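# Place bottles on ledges matching their cap colours

## Task

Put every bottle upright on the wall ledge whose label strip is the same colour as that bottle's cap, with all of the bottle's base resting on that ledge.

## Robot and tools

The robot has two seven-joint arms, left_arm and right_arm, each ending in a two-finger gripper. Every pose in calls and results is expressed in one scene frame. Its origin lies on the plane z = 0, directly below the midpoint between the two arm bases, and the bases sit 0.70 m above that plane. +x points forward, the direction both arms face. +z points up. left_arm is on the +y side. These side names do not follow the sides of the camera images. The gripper's fingers point along its own +z axis and close along its own y axis. end_effector_position is the point midway between the pads when the fingers are shut, just under 1 cm behind the tips. During closing the tips move about 17 mm further along the gripper's +z. Reported poses can be off by a few centimetres, more so at long reach.

A row is always 16 numbers: left_arm x, y, z, qw, qx, qy, qz, opening, followed by the same eight for right_arm. Every row sends both arms. x, y, z are an absolute gripper position in metres in the scene frame. The quaternion is an absolute orientation with w first. Opening runs from -1 (closed) to +1 (fully open, 0.145 m). A gripper needs about 0.5 s or more to go from fully open to closed.

execute_actions(actions, cameras): actions is a list of up to 15 actions. Each action is a table of up to 15 rows, one per 1/30 s control step. A table with fewer rows repeats its last row for the remaining steps. A target more than 0.6 m from the gripper's current position, measured along any of that gripper's axes, gets the action refused for both arms. If the first action fails that check, or any action is malformed, the whole call is refused. An empty actions list returns the full state plus all camera images. cameras takes names (cam_high, cam_low), ["all"], or []. Leaving it out means no images unless actions is empty. An unknown camera name invalidates the call.

move(target, speed, blend, opening_speed, grip_force, blocking, cameras): target is one 16-number row or a list of up to 15 rows of absolute poses. Each gripper follows a straight path from its current "Hand target" to each pose, and all paths finish together. There is no distance limit, but the move is capped at 10 s in total. speed is the top path speed in m/s, from 0.002 to 1.1, default 0.25. Rotation is limited to twice that value in rad/s. Give one speed or one per target. blend is in metres and rounds off corners between list targets. 0 means stop at each target. opening_speed is the rate at which the commanded opening changes, per second on the -1..+1 scale, at least 0.2. grip_force is the force limit per finger pad in newtons, 3 to 10, given as one number or one per arm. It stays set until you change it. blocking=false returns after about 0.5 s while the move keeps running, and a new move replaces it. Paths do not avoid obstacles or the other arm. The gripper lags its path and can overshoot the speed, especially with the arm nearly straight. Faster contact hits harder, and a target set beyond a contact presses harder. The result ends with a "move:" line giving the outcome (done, off_target, moving, held, fault) and any limits that acted. limits=paced means a pose was clipped. limits=held means steps were withheld.

wait(seconds 0-10) lets the scene run while each arm holds its last command. stop brakes a running move. zoom_image(camera, region [x0,y0,x1,y1] in pixels, at most 504 by 504) enlarges part of the newest image from cam_high or cam_low. Both cameras are 896x504. read_manual returns only licence texts. finished_scene(scene) ends the current scene irreversibly. The goal must hold with the robot not touching anything. Scene 1 is practice.

How the controller behaves: each step, the commanded orientation is limited to 32 degrees from the measured one, and position takes priority over orientation. One action may fall short of its target, so send the remainder next time. Keep a fixed orientation by repeating the same quaternion rather than copying a drifted reported one. To hold an arm still, keep sending the pose from the result just before it began holding, along with the opening it needs. Sending 0 as an opening is a real command. Big wrist rotations can swing the elbow.

Reading results: grip_measured is the measured finger opening on the command scale. To grip something, command an opening clearly below grip_measured; a larger gap squeezes harder, up to about 10 N per pad. Joint torques are noisy, carry offsets, and include gravity. Joint velocities may be reported as "within noise". Tool commands show the current finger commands. MOTOR HOT appears at 85 °C. At 100 °C an OVER-TEMPERATURE FAULT stops the arm for 30-60 s. Carrying loads, holding a stretched-out arm, or pushing against something unreachable all heat the motors.

What to avoid: knocking objects out of the work area, which ends the scene. Hits or presses between the two arms, including one gripper closing on the other's fingers. Dropping bottles or letting go of them while they are still moving. Hard impacts against the wall or ledge. Fast moves into contact. Loose objects may occasionally get nudged by outside pushes. Time passes while you think.

Each tool is called after "Emit:" as a command line: name --argument value for each argument, lists and objects as JSON in quotes; but a table of rows of numbers goes row by row, as --pt "numbers of a row", without its own name.

## Session

Emit:
execute_actions --actions '[]'

Scene clock: 0.00 s.
left_arm: end_effector_position=(+0.3554, +0.1334, +0.3763) grip_measured=+1.00 end_effector_quat_wxyz=(-0.040, -0.585, +0.680, -0.440) | right_arm: end_effector_position=(+0.4020, -0.0846, +0.4120) grip_measured=+1.00 end_effector_quat_wxyz=(+0.172, +0.783, +0.024, +0.598)
Joint positions: left_arm=[0.476 0.652 -0.724 1.144 -0.177 -0.294 0.656 0.145] | right_arm=[0.249 -0.096 -0.415 1.14 -0.092 0.203 -0.635 0.145]
Joint velocities: within noise
Joint torques (N m): no reading
Motor temperatures (°C): left_arm=[23 20 24 22 21 24 21] | right_arm=[21 23 24 21 21 21 22]
Hand target: left_arm +0.3554, +0.1334, +0.3763; -0.040, -0.585, +0.680, -0.440 | right_arm +0.4020, -0.0846, +0.4120; +0.172, +0.783, +0.024, +0.598
Tool commands: left_gripper/opening=+1.0 right_gripper/opening=+1.0

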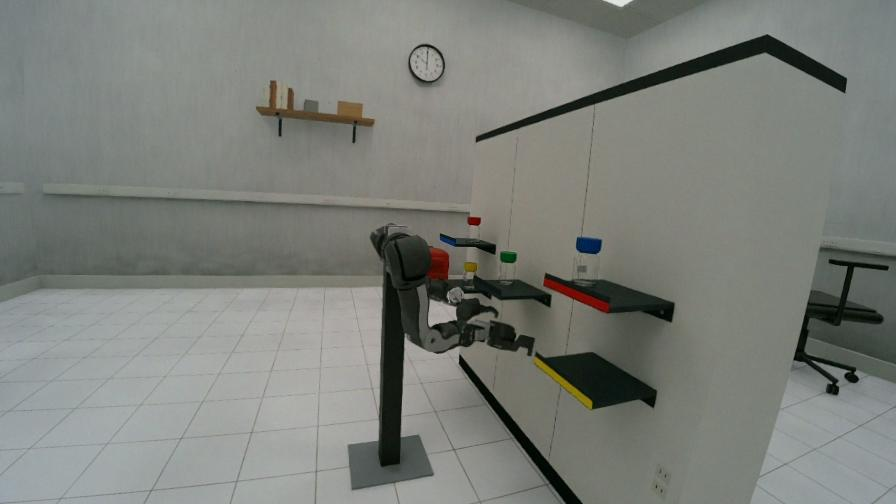

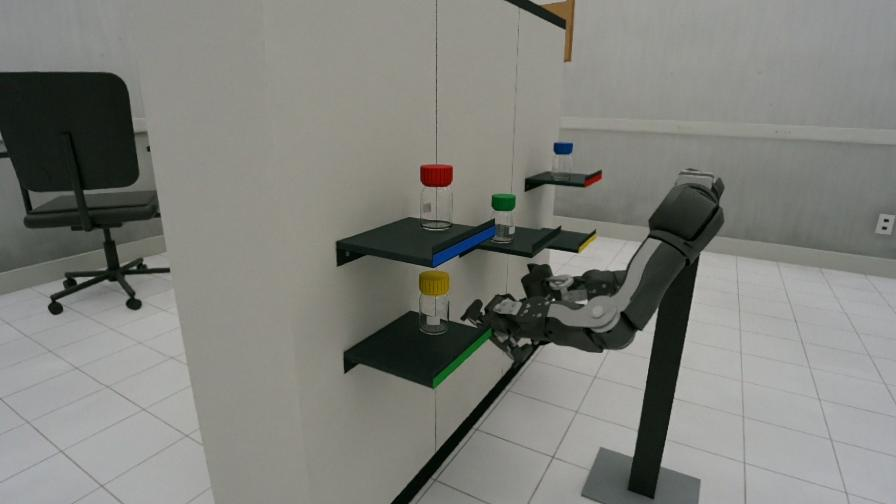

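Emit:
zoom_image --camera "cam_high" --region '[420, 190, 700, 420]'

Emit:
zoom_image --camera "cam_low" --region '[320, 120, 620, 400]'

Scaled by 1.800 from the camera's 896x504 image, which has a finer 1280x720 frame.

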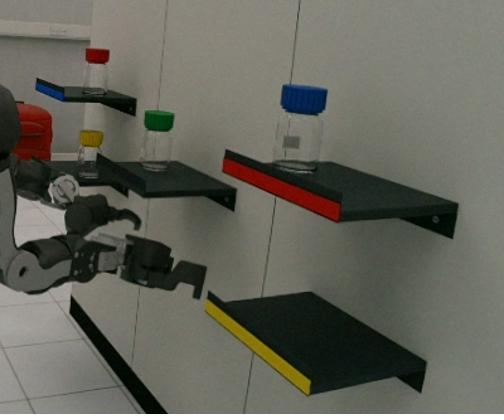

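Scaled by 1.680 from the camera's 896x504 image, which has a finer 1280x720 frame.

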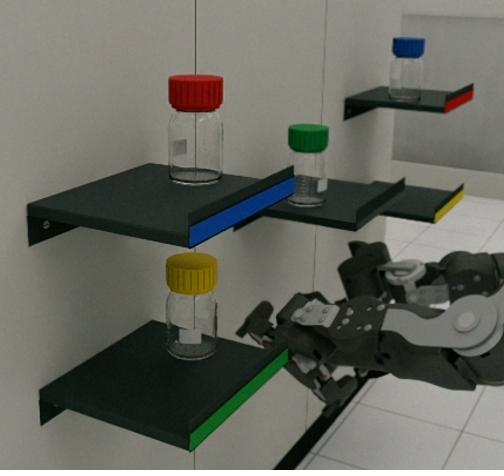

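Emit:
zoom_image --camera "cam_low" --region '[330, 150, 510, 280]'

Emit:
zoom_image --camera "cam_low" --region '[330, 260, 510, 390]'

Emit:
zoom_image --camera "cam_low" --region '[440, 130, 620, 260]'

Emit:
zoom_image --camera "cam_high" --region '[430, 205, 570, 325]'

Emit:
zoom_image --camera "cam_high" --region '[530, 225, 690, 415]'

Scaled by 2.800 from the camera's 896x504 image, which has a finer 1280x720 frame.

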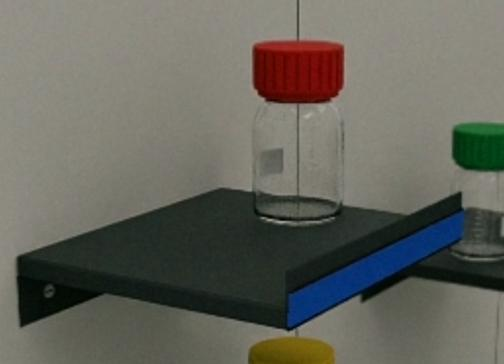

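Scaled by 2.800 from the camera's 896x504 image, which has a finer 1280x720 frame.

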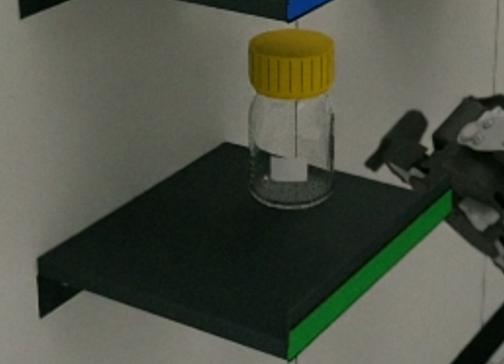

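Scaled by 2.800 from the camera's 896x504 image, which has a finer 1280x720 frame.

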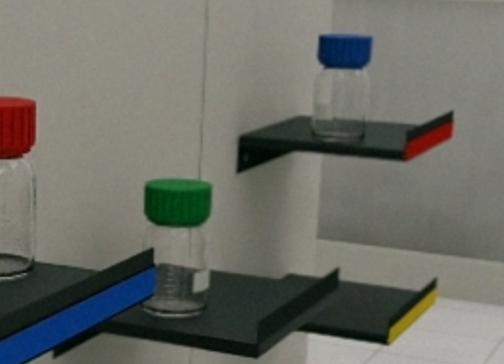

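Scaled by 3.600 from the camera's 896x504 image, which has a finer 1280x720 frame.

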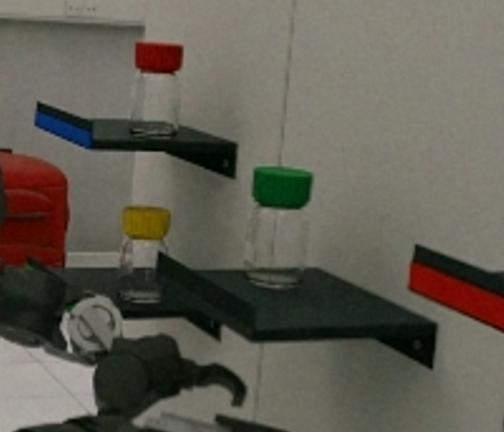

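Scaled by 2.653 from the camera's 896x504 image, which has a finer 1280x720 frame.

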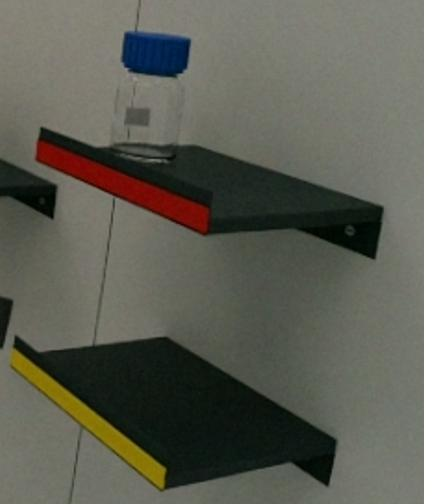

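Emit:
move --pt "0.27 0.16 0.46 0 0.7071 0 0.7071 1.0 0.28 -0.22 0.50 0 0.7071 0 0.7071 1.0" --speed 0.15 --cameras '["all"]'

Scene clock: 401.03 s.
left_arm: end_effector_position=(+0.2701, +0.1592, +0.4584) grip_measured=+1.00 end_effector_quat_wxyz=(+0.002, +0.709, -0.002, +0.705) | right_arm: end_effector_position=(+0.2798, -0.2208, +0.4981) grip_measured=+1.00 end_effector_quat_wxyz=(+0.003, +0.709, -0.001, +0.705)
Joint positions: left_arm=[-0.496 0.085 -0.033 1.862 0.061 -0.202 -0.052 0.145] | right_arm=[-0.505 0.618 -0.067 1.983 0.503 -0.182 -0.297 0.145]
Joint torques (N m): left_arm=[0.88 0.04 -0.06 6.27 0.07 -0.69 -0.01] | right_arm=[0.99 3.68 2.28 4.25 0 -0.54 0.16]
Motor temperatures (°C): left_arm=[28 22 25 23 22 24 21] | right_arm=[24 23 22 23 20 20 21]
Hand target: left_arm +0.2700, +0.1600, +0.4600; +0.000, +0.707, +0.000, +0.707 | right_arm +0.2800, -0.2200, +0.5000; +0.000, +0.707, +0.000, +0.707
Off the commanded pose: left_arm 0.002 m, 0 deg | right_arm 0.002 m, 1 deg.
move: done

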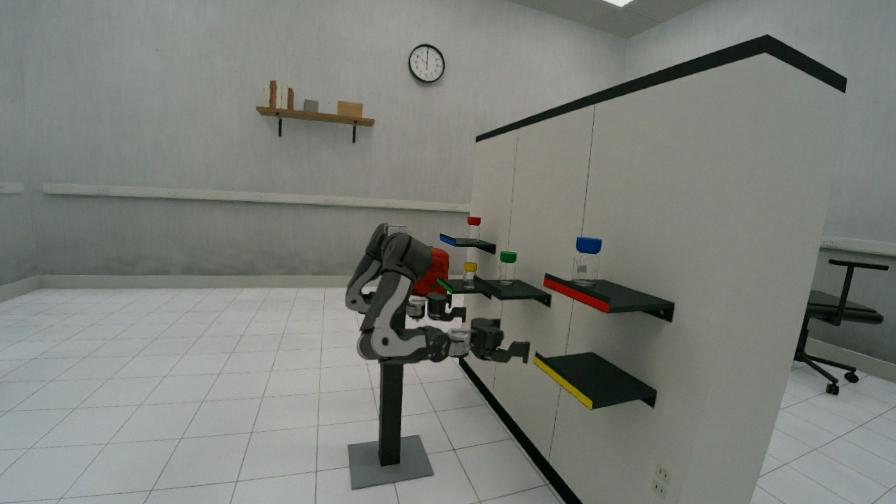

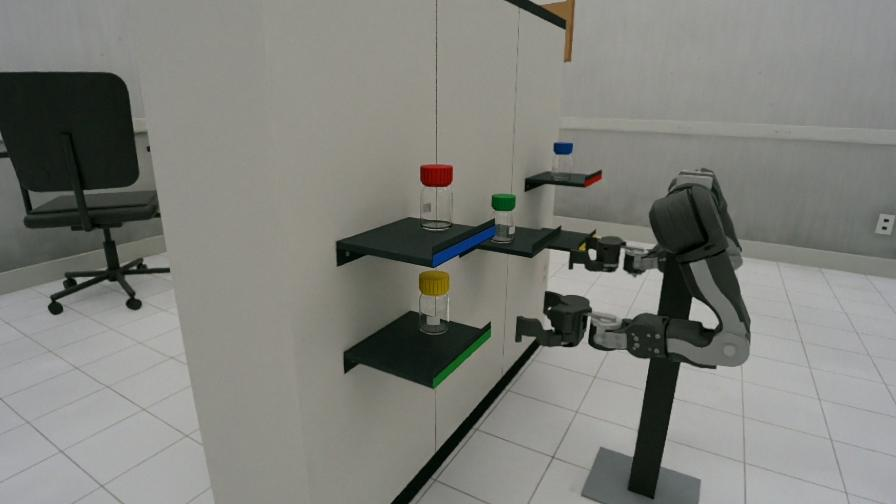

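Emit:
zoom_image --camera "cam_low" --region '[480, 220, 660, 360]'

Emit:
zoom_image --camera "cam_high" --region '[400, 270, 560, 380]'

Scaled by 2.800 from the camera's 896x504 image, which has a finer 1280x720 frame.

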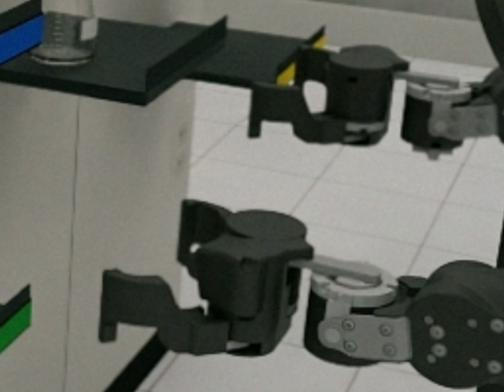

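Scaled by 3.150 from the camera's 896x504 image, which has a finer 1280x720 frame.

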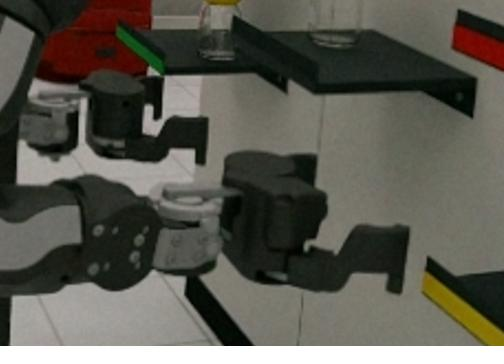

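Emit:
move --pt "0.245 0.043 0.648 0 0.7071 0 0.7071 1.0 0.28 -0.22 0.50 0 0.7071 0 0.7071 1.0" --speed 0.2 --cameras '["all"]'

Emit:
zoom_image --camera "cam_low" --region '[440, 150, 620, 290]'

Emit:
zoom_image --camera "cam_high" --region '[420, 210, 580, 320]'

Scene clock: 482.23 s.
left_arm: end_effector_position=(+0.2453, +0.0424, +0.6482) grip_measured=+1.00 end_effector_quat_wxyz=(-0.006, +0.692, +0.010, +0.722) | right_arm: end_effector_position=(+0.2798, -0.2209, +0.4981) grip_measured=+1.00 end_effector_quat_wxyz=(+0.003, +0.709, -0.001, +0.705)
Joint positions: left_arm=[-0.198 -0.164 -0.865 2.432 -0.405 0.78 -0.57 0.145] | right_arm=[-0.505 0.618 -0.067 1.983 0.503 -0.182 -0.297 0.145]
Joint torques (N m): left_arm=[1.7 -2.39 -1.36 3.51 -0.01 -0.46 -0.05] | right_arm=[0.83 3.71 2.14 4.19 -0.01 -0.55 0.15]
Hand target: left_arm +0.2452, +0.0427, +0.6476; -0.007, +0.693, +0.011, +0.720 | right_arm +0.2800, -0.2200, +0.4999; +0.000, +0.707, +0.000, +0.707
Off the commanded pose: left_arm 0.001 m, 3 deg | right_arm 0.002 m, 1 deg.
joint read past its limit (left arm) — joint 2 (shoulder roll), lower limit; joint 4 (elbow), upper limit, where the elbow is as bent as it goes.
joint sent to its limit (left arm) — joint 2 (shoulder roll), lower limit; joint 4 (elbow), upper limit, where the elbow is as bent as it goes; joint 6 (wrist pitch), upper limit. The joint targets are off in orientation, not in position.
move: off_target (left_arm)

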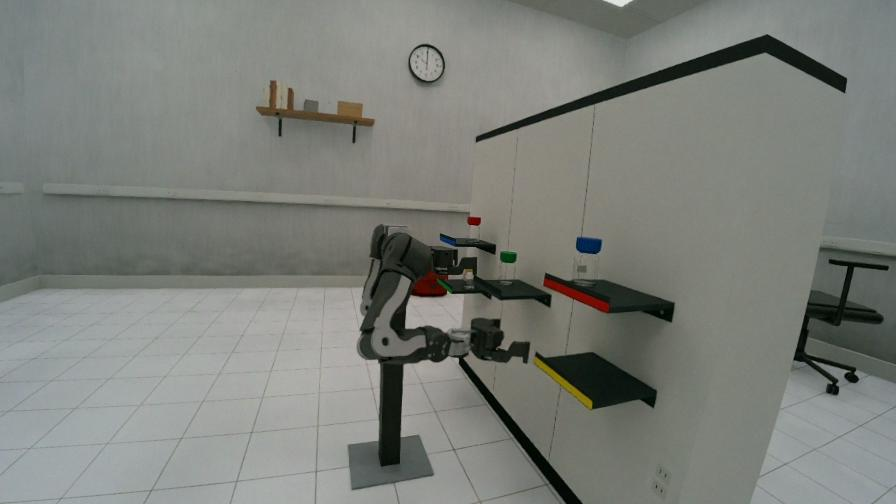

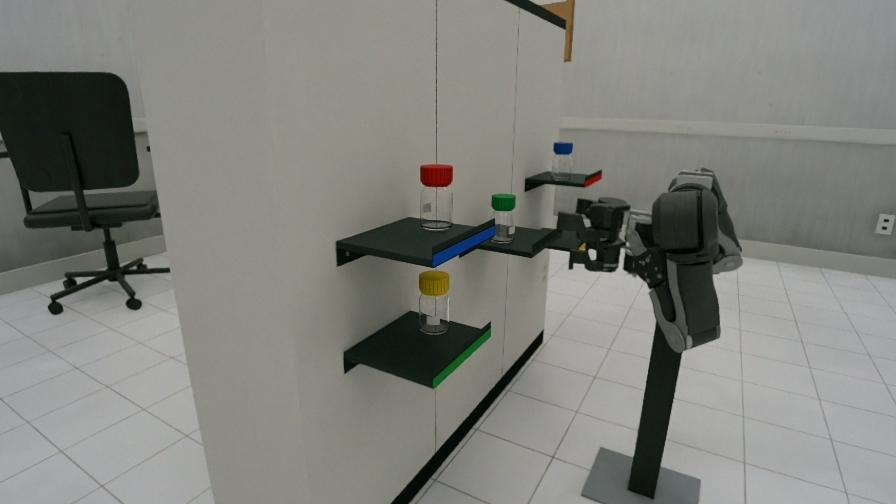

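Scaled by 2.800 from the camera's 896x504 image, which has a finer 1280x720 frame.

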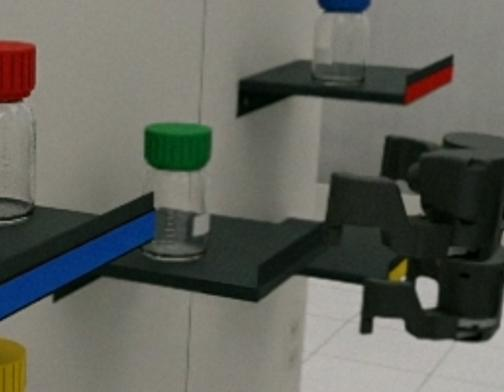

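Scaled by 3.150 from the camera's 896x504 image, which has a finer 1280x720 frame.

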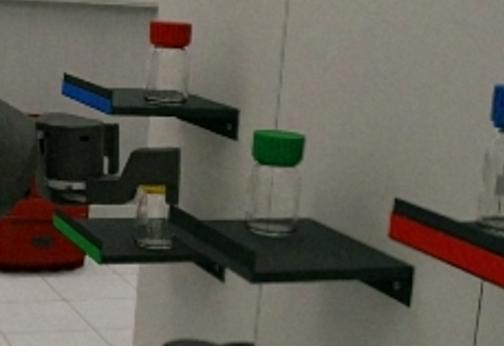

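Emit:
move --pt "0.27 0.079 0.647 0.1228 0.6964 -0.1228 0.6964 1.0 0.28 -0.22 0.50 0 0.7071 0 0.7071 1.0" --pt "0.385 0.037 0.647 0.1228 0.6964 -0.1228 0.6964 1.0 0.28 -0.22 0.50 0 0.7071 0 0.7071 1.0" --speed 0.12 --cameras '["all"]'

Emit:
zoom_image --camera "cam_low" --region '[440, 150, 620, 290]'

Emit:
zoom_image --camera "cam_high" --region '[420, 210, 580, 320]'

Scene clock: 541.40 s.
left_arm: end_effector_position=(+0.3846, +0.0365, +0.6497) grip_measured=+1.00 end_effector_quat_wxyz=(+0.125, +0.693, -0.124, +0.699) | right_arm: end_effector_position=(+0.2798, -0.2209, +0.4981) grip_measured=+1.00 end_effector_quat_wxyz=(+0.003, +0.709, -0.001, +0.705)
Joint positions: left_arm=[0.463 0.108 -0.388 1.954 0.359 0.742 -0.206 0.145] | right_arm=[-0.505 0.618 -0.067 1.983 0.503 -0.182 -0.297 0.145]
Joint torques (N m): left_arm=[6.32 -0.78 0.34 3.52 -0.01 -0.53 -0.03] | right_arm=[1.04 3.57 2.25 4.18 0.03 -0.54 0.15]
Hand target: left_arm +0.3850, +0.0370, +0.6470; +0.123, +0.696, -0.123, +0.696 | right_arm +0.2800, -0.2200, +0.4999; +0.000, +0.707, +0.000, +0.707
Off the commanded pose: left_arm 0.003 m, 1 deg | right_arm 0.002 m, 1 deg.
move: done

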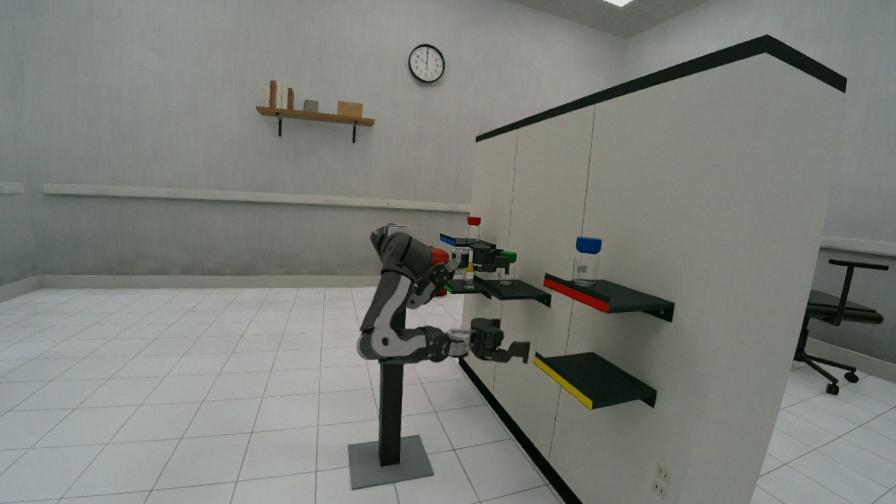

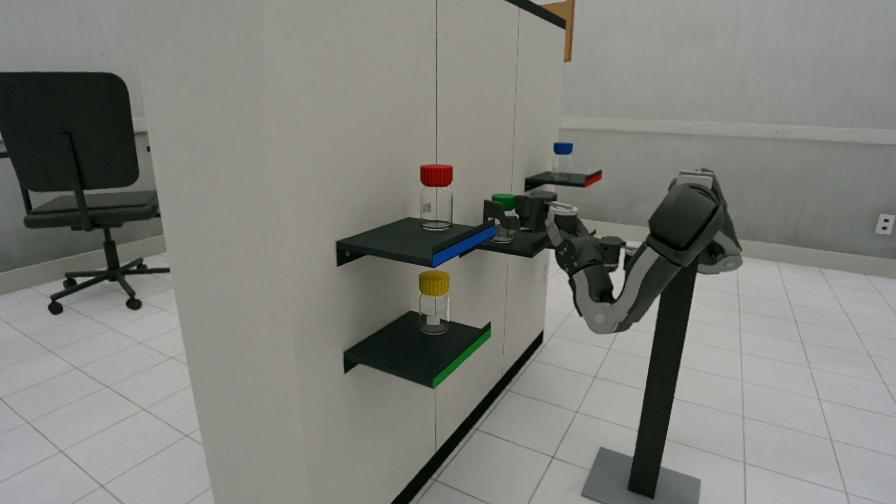

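Scaled by 2.800 from the camera's 896x504 image, which has a finer 1280x720 frame.

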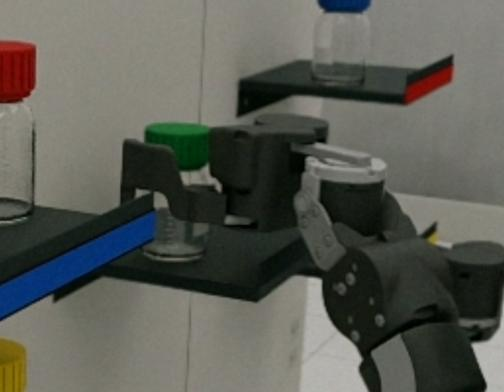

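Scaled by 3.150 from the camera's 896x504 image, which has a finer 1280x720 frame.

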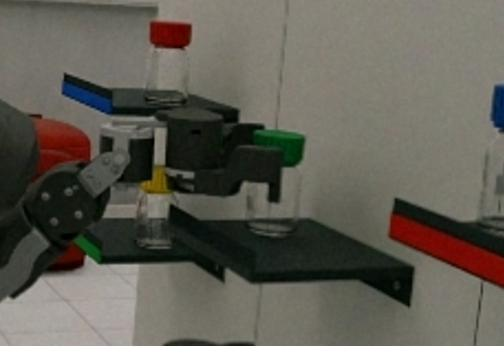

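Emit:
move --pt "0.392 0.033 0.647 0.1228 0.6964 -0.1228 0.6964 1.0 0.28 -0.22 0.50 0 0.7071 0 0.7071 1.0" --pt "0.392 0.033 0.647 0.1228 0.6964 -0.1228 0.6964 -0.45 0.28 -0.22 0.50 0 0.7071 0 0.7071 1.0" --speed 0.05 --opening_speed 0.7 --cameras '["all"]'

Emit:
zoom_image --camera "cam_low" --region '[440, 150, 620, 290]'

Emit:
zoom_image --camera "cam_high" --region '[420, 210, 580, 320]'

Scene clock: 570.23 s.
left_arm: end_effector_position=(+0.3917, +0.0342, +0.6476) grip_measured=-0.31 end_effector_quat_wxyz=(+0.121, +0.696, -0.122, +0.697) | right_arm: end_effector_position=(+0.2798, -0.2209, +0.4981) grip_measured=+1.00 end_effector_quat_wxyz=(+0.003, +0.709, -0.001, +0.705)
Joint positions: left_arm=[0.482 0.092 -0.393 1.913 0.345 0.733 -0.206 0.053] | right_arm=[-0.505 0.618 -0.067 1.983 0.503 -0.182 -0.297 0.145]
Joint torques (N m): left_arm=[7.71 -1.23 0.29 3.3 0.09 -0.67 0.12] | right_arm=[1.12 3.6 2.18 4.23 0.02 -0.57 0.15]
Hand target: left_arm +0.3920, +0.0330, +0.6471; +0.123, +0.696, -0.123, +0.696 | right_arm +0.2800, -0.2200, +0.4999; +0.000, +0.707, +0.000, +0.707
Off the commanded pose: left_arm 0.001 m, 0 deg | right_arm 0.002 m, 1 deg.
move: done

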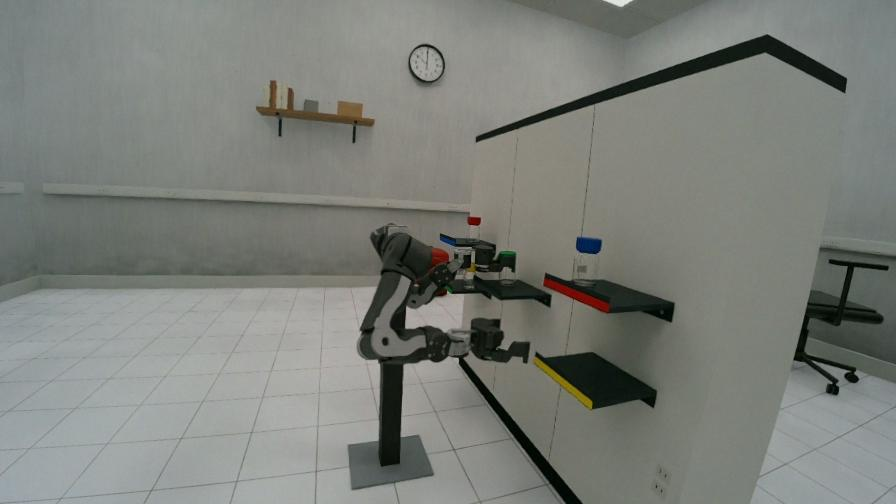

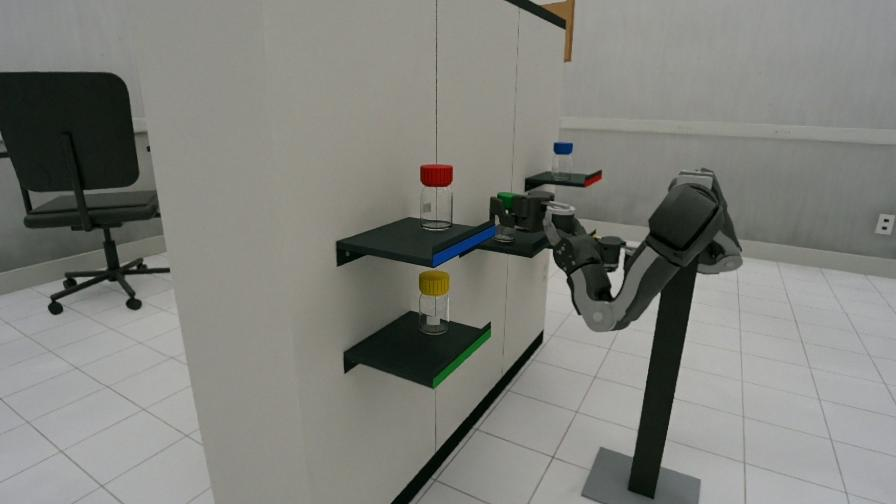

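Scaled by 2.800 from the camera's 896x504 image, which has a finer 1280x720 frame.

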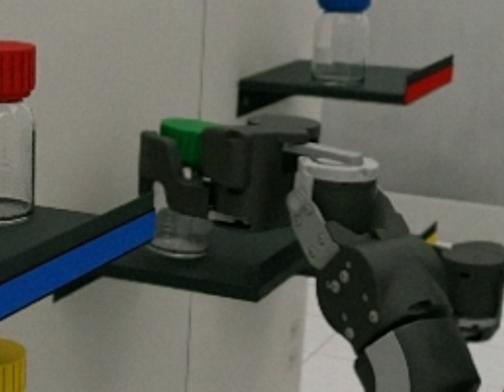

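Scaled by 3.150 from the camera's 896x504 image, which has a finer 1280x720 frame.

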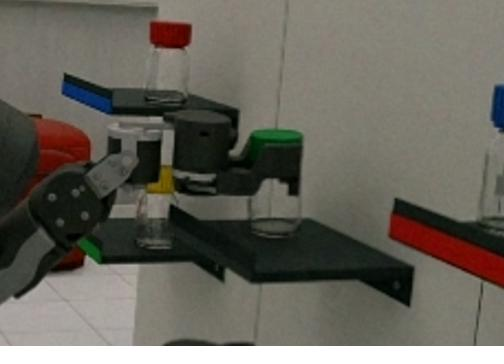

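Emit:
move --pt "0.392 0.033 0.695 0.1228 0.6964 -0.1228 0.6964 -0.6 0.28 -0.22 0.50 0 0.7071 0 0.7071 1.0" --speed 0.08 --cameras '["all"]'

Emit:
zoom_image --camera "cam_low" --region '[440, 130, 620, 270]'

Emit:
zoom_image --camera "cam_high" --region '[420, 210, 580, 320]'

Scene clock: 583.07 s.
left_arm: end_effector_position=(+0.3923, +0.0325, +0.6938) grip_measured=-0.31 end_effector_quat_wxyz=(+0.126, +0.697, -0.123, +0.695) | right_arm: end_effector_position=(+0.2798, -0.2209, +0.4981) grip_measured=+1.00 end_effector_quat_wxyz=(+0.003, +0.709, -0.001, +0.705)
Joint positions: left_arm=[0.756 0.263 -0.549 1.934 0.829 0.781 -0.569 0.053] | right_arm=[-0.505 0.618 -0.067 1.983 0.503 -0.182 -0.297 0.145]
Joint torques (N m): left_arm=[8.87 0.09 1.21 3.56 -0.11 -0.53 -0.06] | right_arm=[0.88 3.63 2.22 4.31 0.03 -0.55 0.15]
Hand target: left_arm +0.3920, +0.0331, +0.6949; +0.123, +0.696, -0.123, +0.696 | right_arm +0.2800, -0.2200, +0.4999; +0.000, +0.707, +0.000, +0.707
Off the commanded pose: left_arm 0.001 m, 0 deg | right_arm 0.002 m, 1 deg.
joint sent to its limit (left arm) — joint 6 (wrist pitch), upper limit. The joint targets still meet the commanded pose.
move: done

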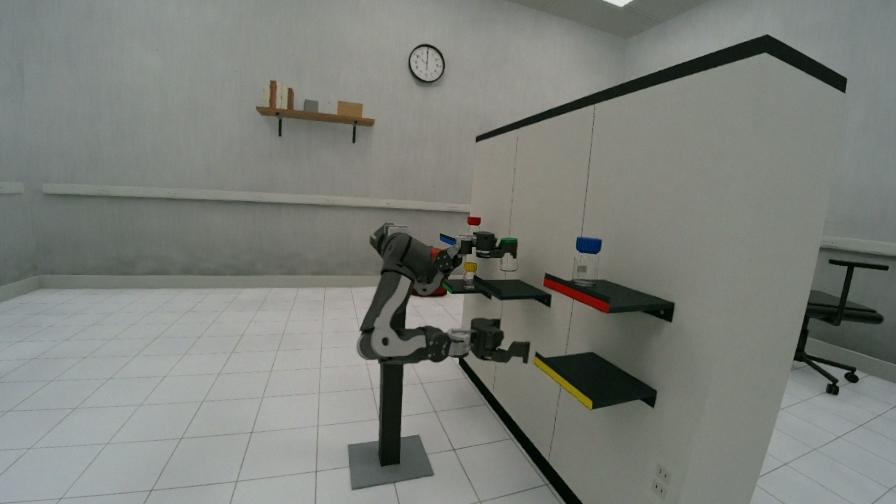

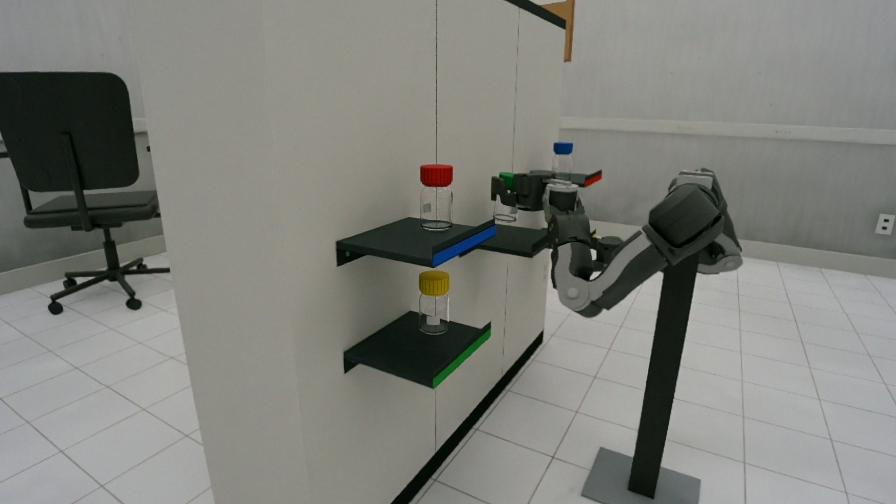

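Scaled by 2.800 from the camera's 896x504 image, which has a finer 1280x720 frame.

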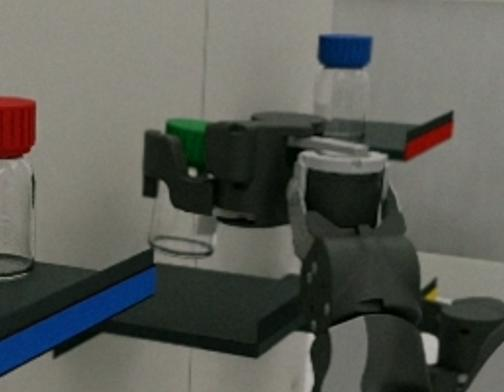

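Scaled by 3.150 from the camera's 896x504 image, which has a finer 1280x720 frame.

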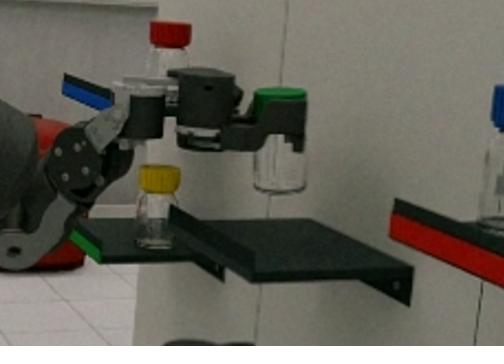

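Emit:
zoom_image --camera "cam_low" --region '[470, 160, 550, 230]'

Emit:
zoom_image --camera "cam_high" --region '[470, 225, 540, 285]'

Scaled by 6.300 from the camera's 896x504 image, which has a finer 1280x720 frame.

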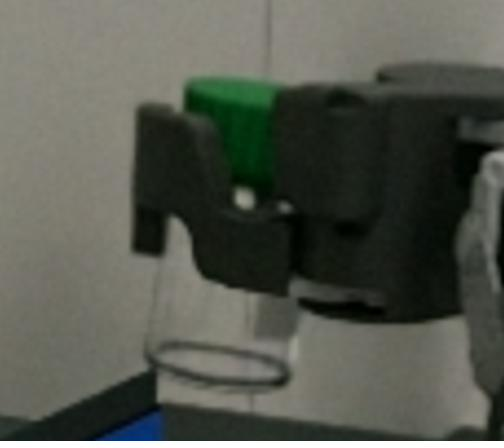

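Scaled by 7.200 from the camera's 896x504 image, which has a finer 1280x720 frame.

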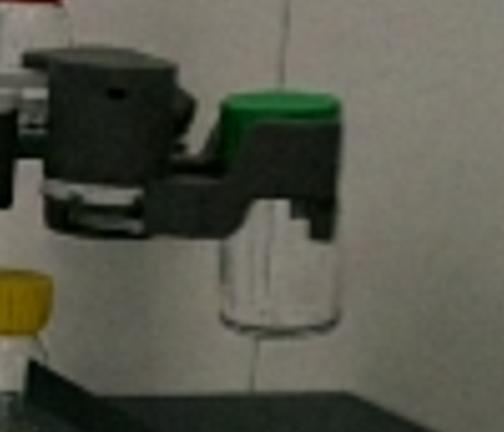

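Emit:
move --pt "0.36 0.07 0.70 0.0616 0.7044 -0.0616 0.7044 -0.6 0.28 -0.22 0.50 0 0.7071 0 0.7071 1.0" --pt "0.25 0.22 0.66 0 0.7071 0 0.7071 -0.6 0.28 -0.22 0.50 0 0.7071 0 0.7071 1.0" --pt "0.23 0.40 0.60 0 0.7071 0 0.7071 -0.6 0.28 -0.22 0.50 0 0.7071 0 0.7071 1.0" --speed 0.12 --blend '[0.03, 0.05, 0]' --cameras '["all"]'

Emit:
zoom_image --camera "cam_low" --region '[420, 230, 600, 370]'

Emit:
zoom_image --camera "cam_high" --region '[400, 230, 520, 310]'

Scene clock: 667.27 s.
left_arm: end_effector_position=(+0.2296, +0.4009, +0.5963) grip_measured=-0.31 end_effector_quat_wxyz=(+0.000, +0.712, +0.004, +0.702) | right_arm: end_effector_position=(+0.2798, -0.2209, +0.4981) grip_measured=+1.00 end_effector_quat_wxyz=(+0.003, +0.709, -0.001, +0.705)
Joint positions: left_arm=[-0.822 0.707 0.984 1.786 1.028 0.089 0.496 0.053] | right_arm=[-0.505 0.618 -0.067 1.983 0.503 -0.182 -0.297 0.145]
Joint torques (N m): left_arm=[0.65 4.97 3.59 3.45 0.43 -0.77 0.25] | right_arm=[1.07 3.57 2.19 4.25 0.02 -0.56 0.16]
Hand target: left_arm +0.2300, +0.4000, +0.6000; +0.000, +0.707, +0.000, +0.707 | right_arm +0.2800, -0.2200, +0.4999; +0.000, +0.707, +0.000, +0.707
Off the commanded pose: left_arm 0.004 m, 1 deg | right_arm 0.002 m, 1 deg.
move: off_target (left_arm)

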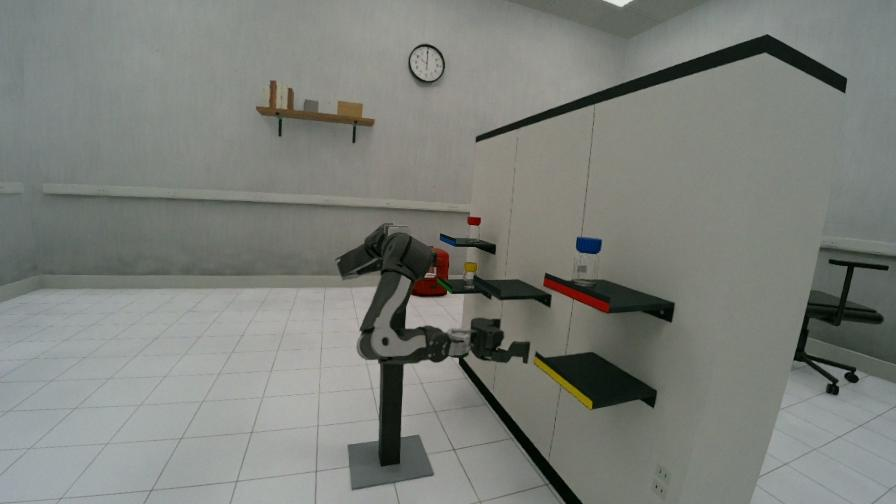

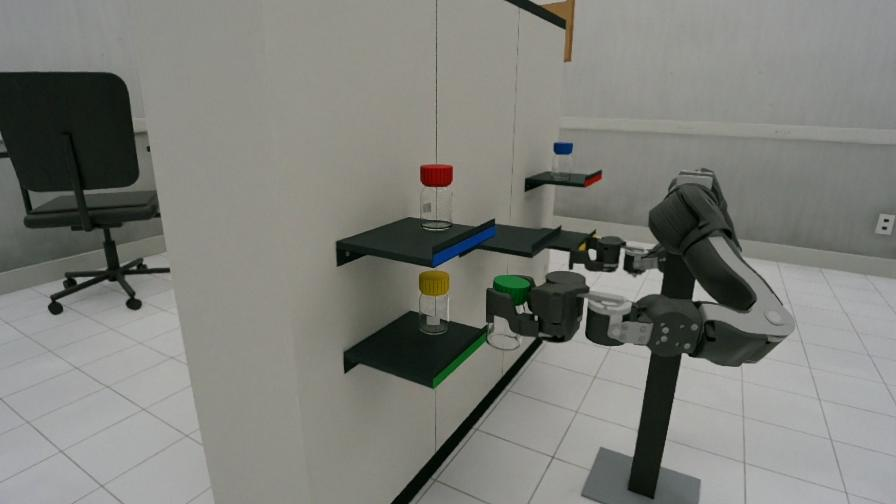

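Scaled by 2.800 from the camera's 896x504 image, which has a finer 1280x720 frame.

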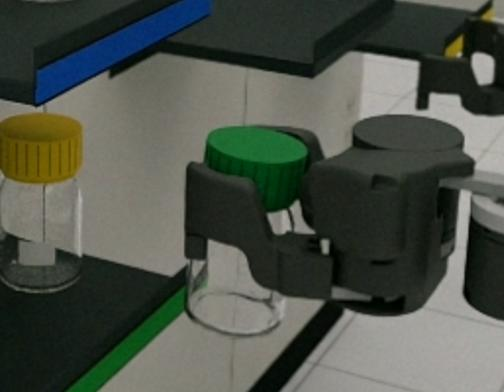

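Scaled by 4.200 from the camera's 896x504 image, which has a finer 1280x720 frame.

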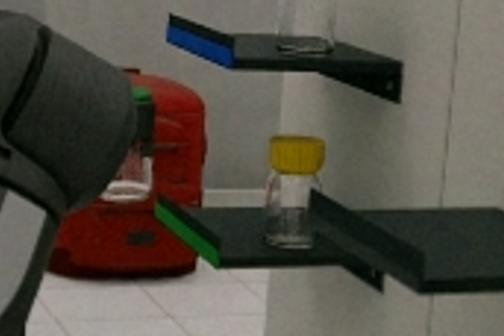

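Emit:
move --pt "0.26 0.44 0.598 0 0.7071 0 0.7071 -0.6 0.28 -0.22 0.50 0 0.7071 0 0.7071 1.0" --pt "0.391 0.446 0.598 0 0.7071 0 0.7071 -0.6 0.28 -0.22 0.50 0 0.7071 0 0.7071 1.0" --speed 0.1 --blend '[0.03, 0]' --cameras '["all"]'

Emit:
zoom_image --camera "cam_low" --region '[340, 240, 500, 390]'

Emit:
zoom_image --camera "cam_high" --region '[420, 230, 520, 310]'

Scene clock: 715.90 s.
left_arm: end_effector_position=(+0.3909, +0.4467, +0.5972) grip_measured=-0.31 end_effector_quat_wxyz=(-0.002, +0.710, +0.001, +0.704) | right_arm: end_effector_position=(+0.2798, -0.2209, +0.4981) grip_measured=+1.00 end_effector_quat_wxyz=(+0.003, +0.709, -0.001, +0.705)
Joint positions: left_arm=[0.347 1.016 0.055 0.993 0.891 0.058 0.507 0.053] | right_arm=[-0.505 0.618 -0.067 1.983 0.503 -0.182 -0.297 0.145]
Joint torques (N m): left_arm=[6.4 7.35 2.44 3.11 0.42 -0.8 0.23] | right_arm=[1.12 3.52 2.28 4.29 0.02 -0.54 0.14]
Hand target: left_arm +0.3910, +0.4460, +0.5979; +0.000, +0.707, +0.000, +0.707 | right_arm +0.2800, -0.2200, +0.4999; +0.000, +0.707, +0.000, +0.707
Off the commanded pose: left_arm 0.001 m, 1 deg | right_arm 0.002 m, 1 deg.
move: done; blend cut to 0.025 m at target 1

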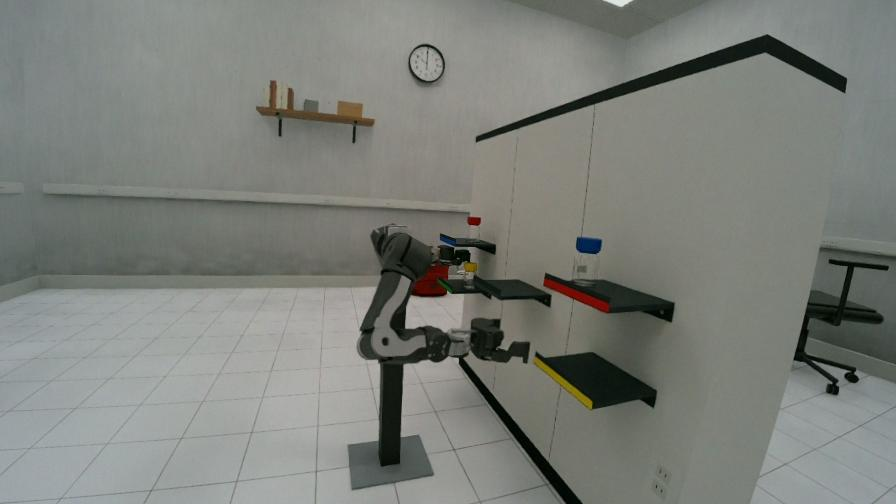

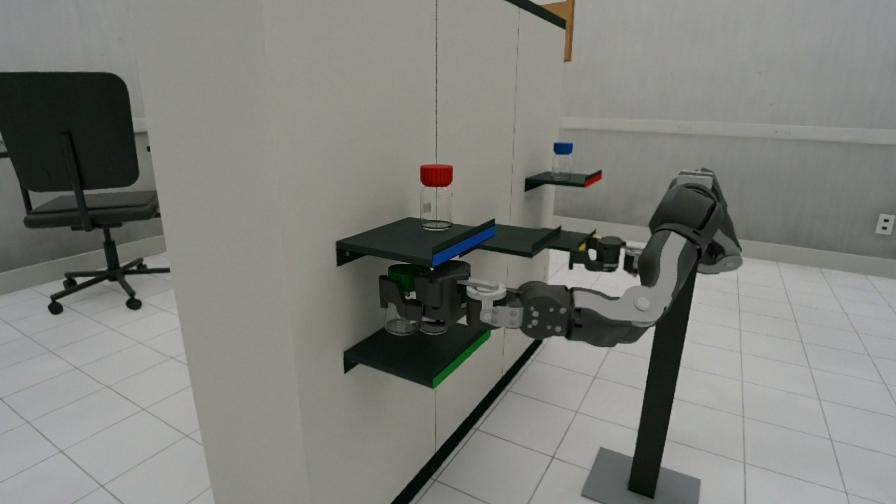

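Scaled by 3.150 from the camera's 896x504 image, which has a finer 1280x720 frame.

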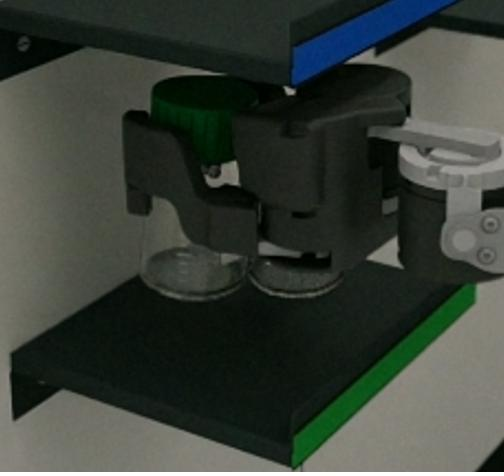

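Scaled by 5.040 from the camera's 896x504 image, which has a finer 1280x720 frame.

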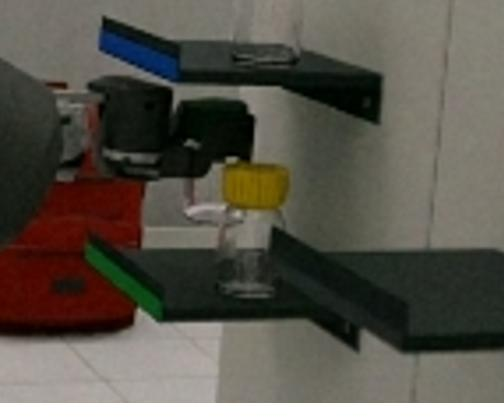

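Emit:
move --pt "0.391 0.446 0.558 0 0.7071 0 0.7071 -0.6 0.28 -0.22 0.50 0 0.7071 0 0.7071 1.0" --speed 0.04 --cameras '["all"]'

Emit:
zoom_image --camera "cam_low" --region '[340, 240, 500, 390]'

Emit:
zoom_image --camera "cam_high" --region '[420, 230, 520, 310]'

Scene clock: 725.53 s.
left_arm: end_effector_position=(+0.3904, +0.4476, +0.5593) grip_measured=-0.31 end_effector_quat_wxyz=(-0.002, +0.708, +0.002, +0.707) | right_arm: end_effector_position=(+0.2798, -0.2209, +0.4981) grip_measured=+1.00 end_effector_quat_wxyz=(+0.003, +0.709, -0.001, +0.705)
Joint positions: left_arm=[0.356 0.936 0.041 0.871 0.834 -0.068 0.563 0.053] | right_arm=[-0.505 0.618 -0.067 1.983 0.503 -0.182 -0.297 0.145]
Joint torques (N m): left_arm=[6.98 6.84 1.39 2.95 0.4 -0.67 0.23] | right_arm=[1.04 3.57 2.17 4.19 0.01 -0.53 0.17]
Hand target: left_arm +0.3910, +0.4460, +0.5580; +0.000, +0.707, +0.000, +0.707 | right_arm +0.2800, -0.2200, +0.4999; +0.000, +0.707, +0.000, +0.707
Off the commanded pose: left_arm 0.002 m, 0 deg | right_arm 0.002 m, 1 deg.
move: done

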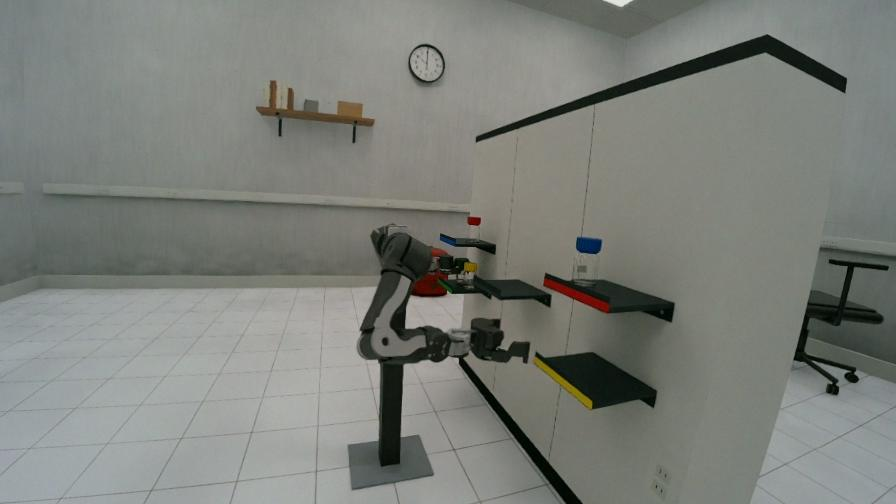

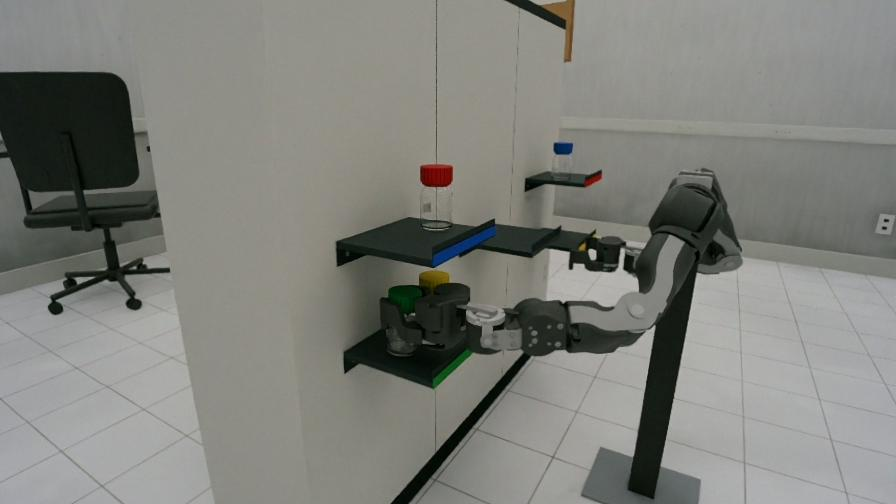

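Scaled by 3.150 from the camera's 896x504 image, which has a finer 1280x720 frame.

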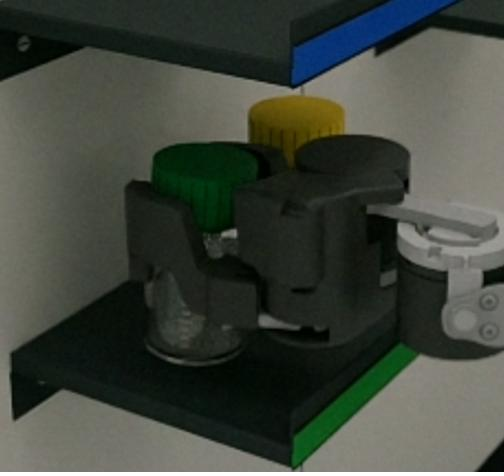

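Scaled by 5.040 from the camera's 896x504 image, which has a finer 1280x720 frame.

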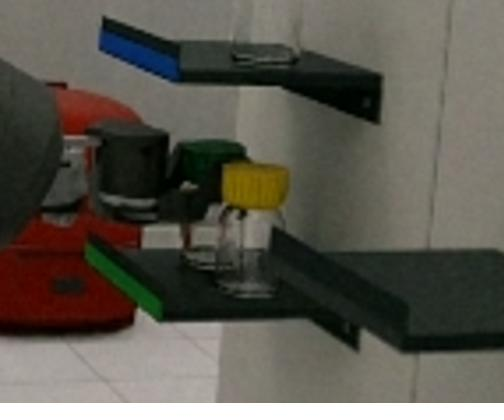

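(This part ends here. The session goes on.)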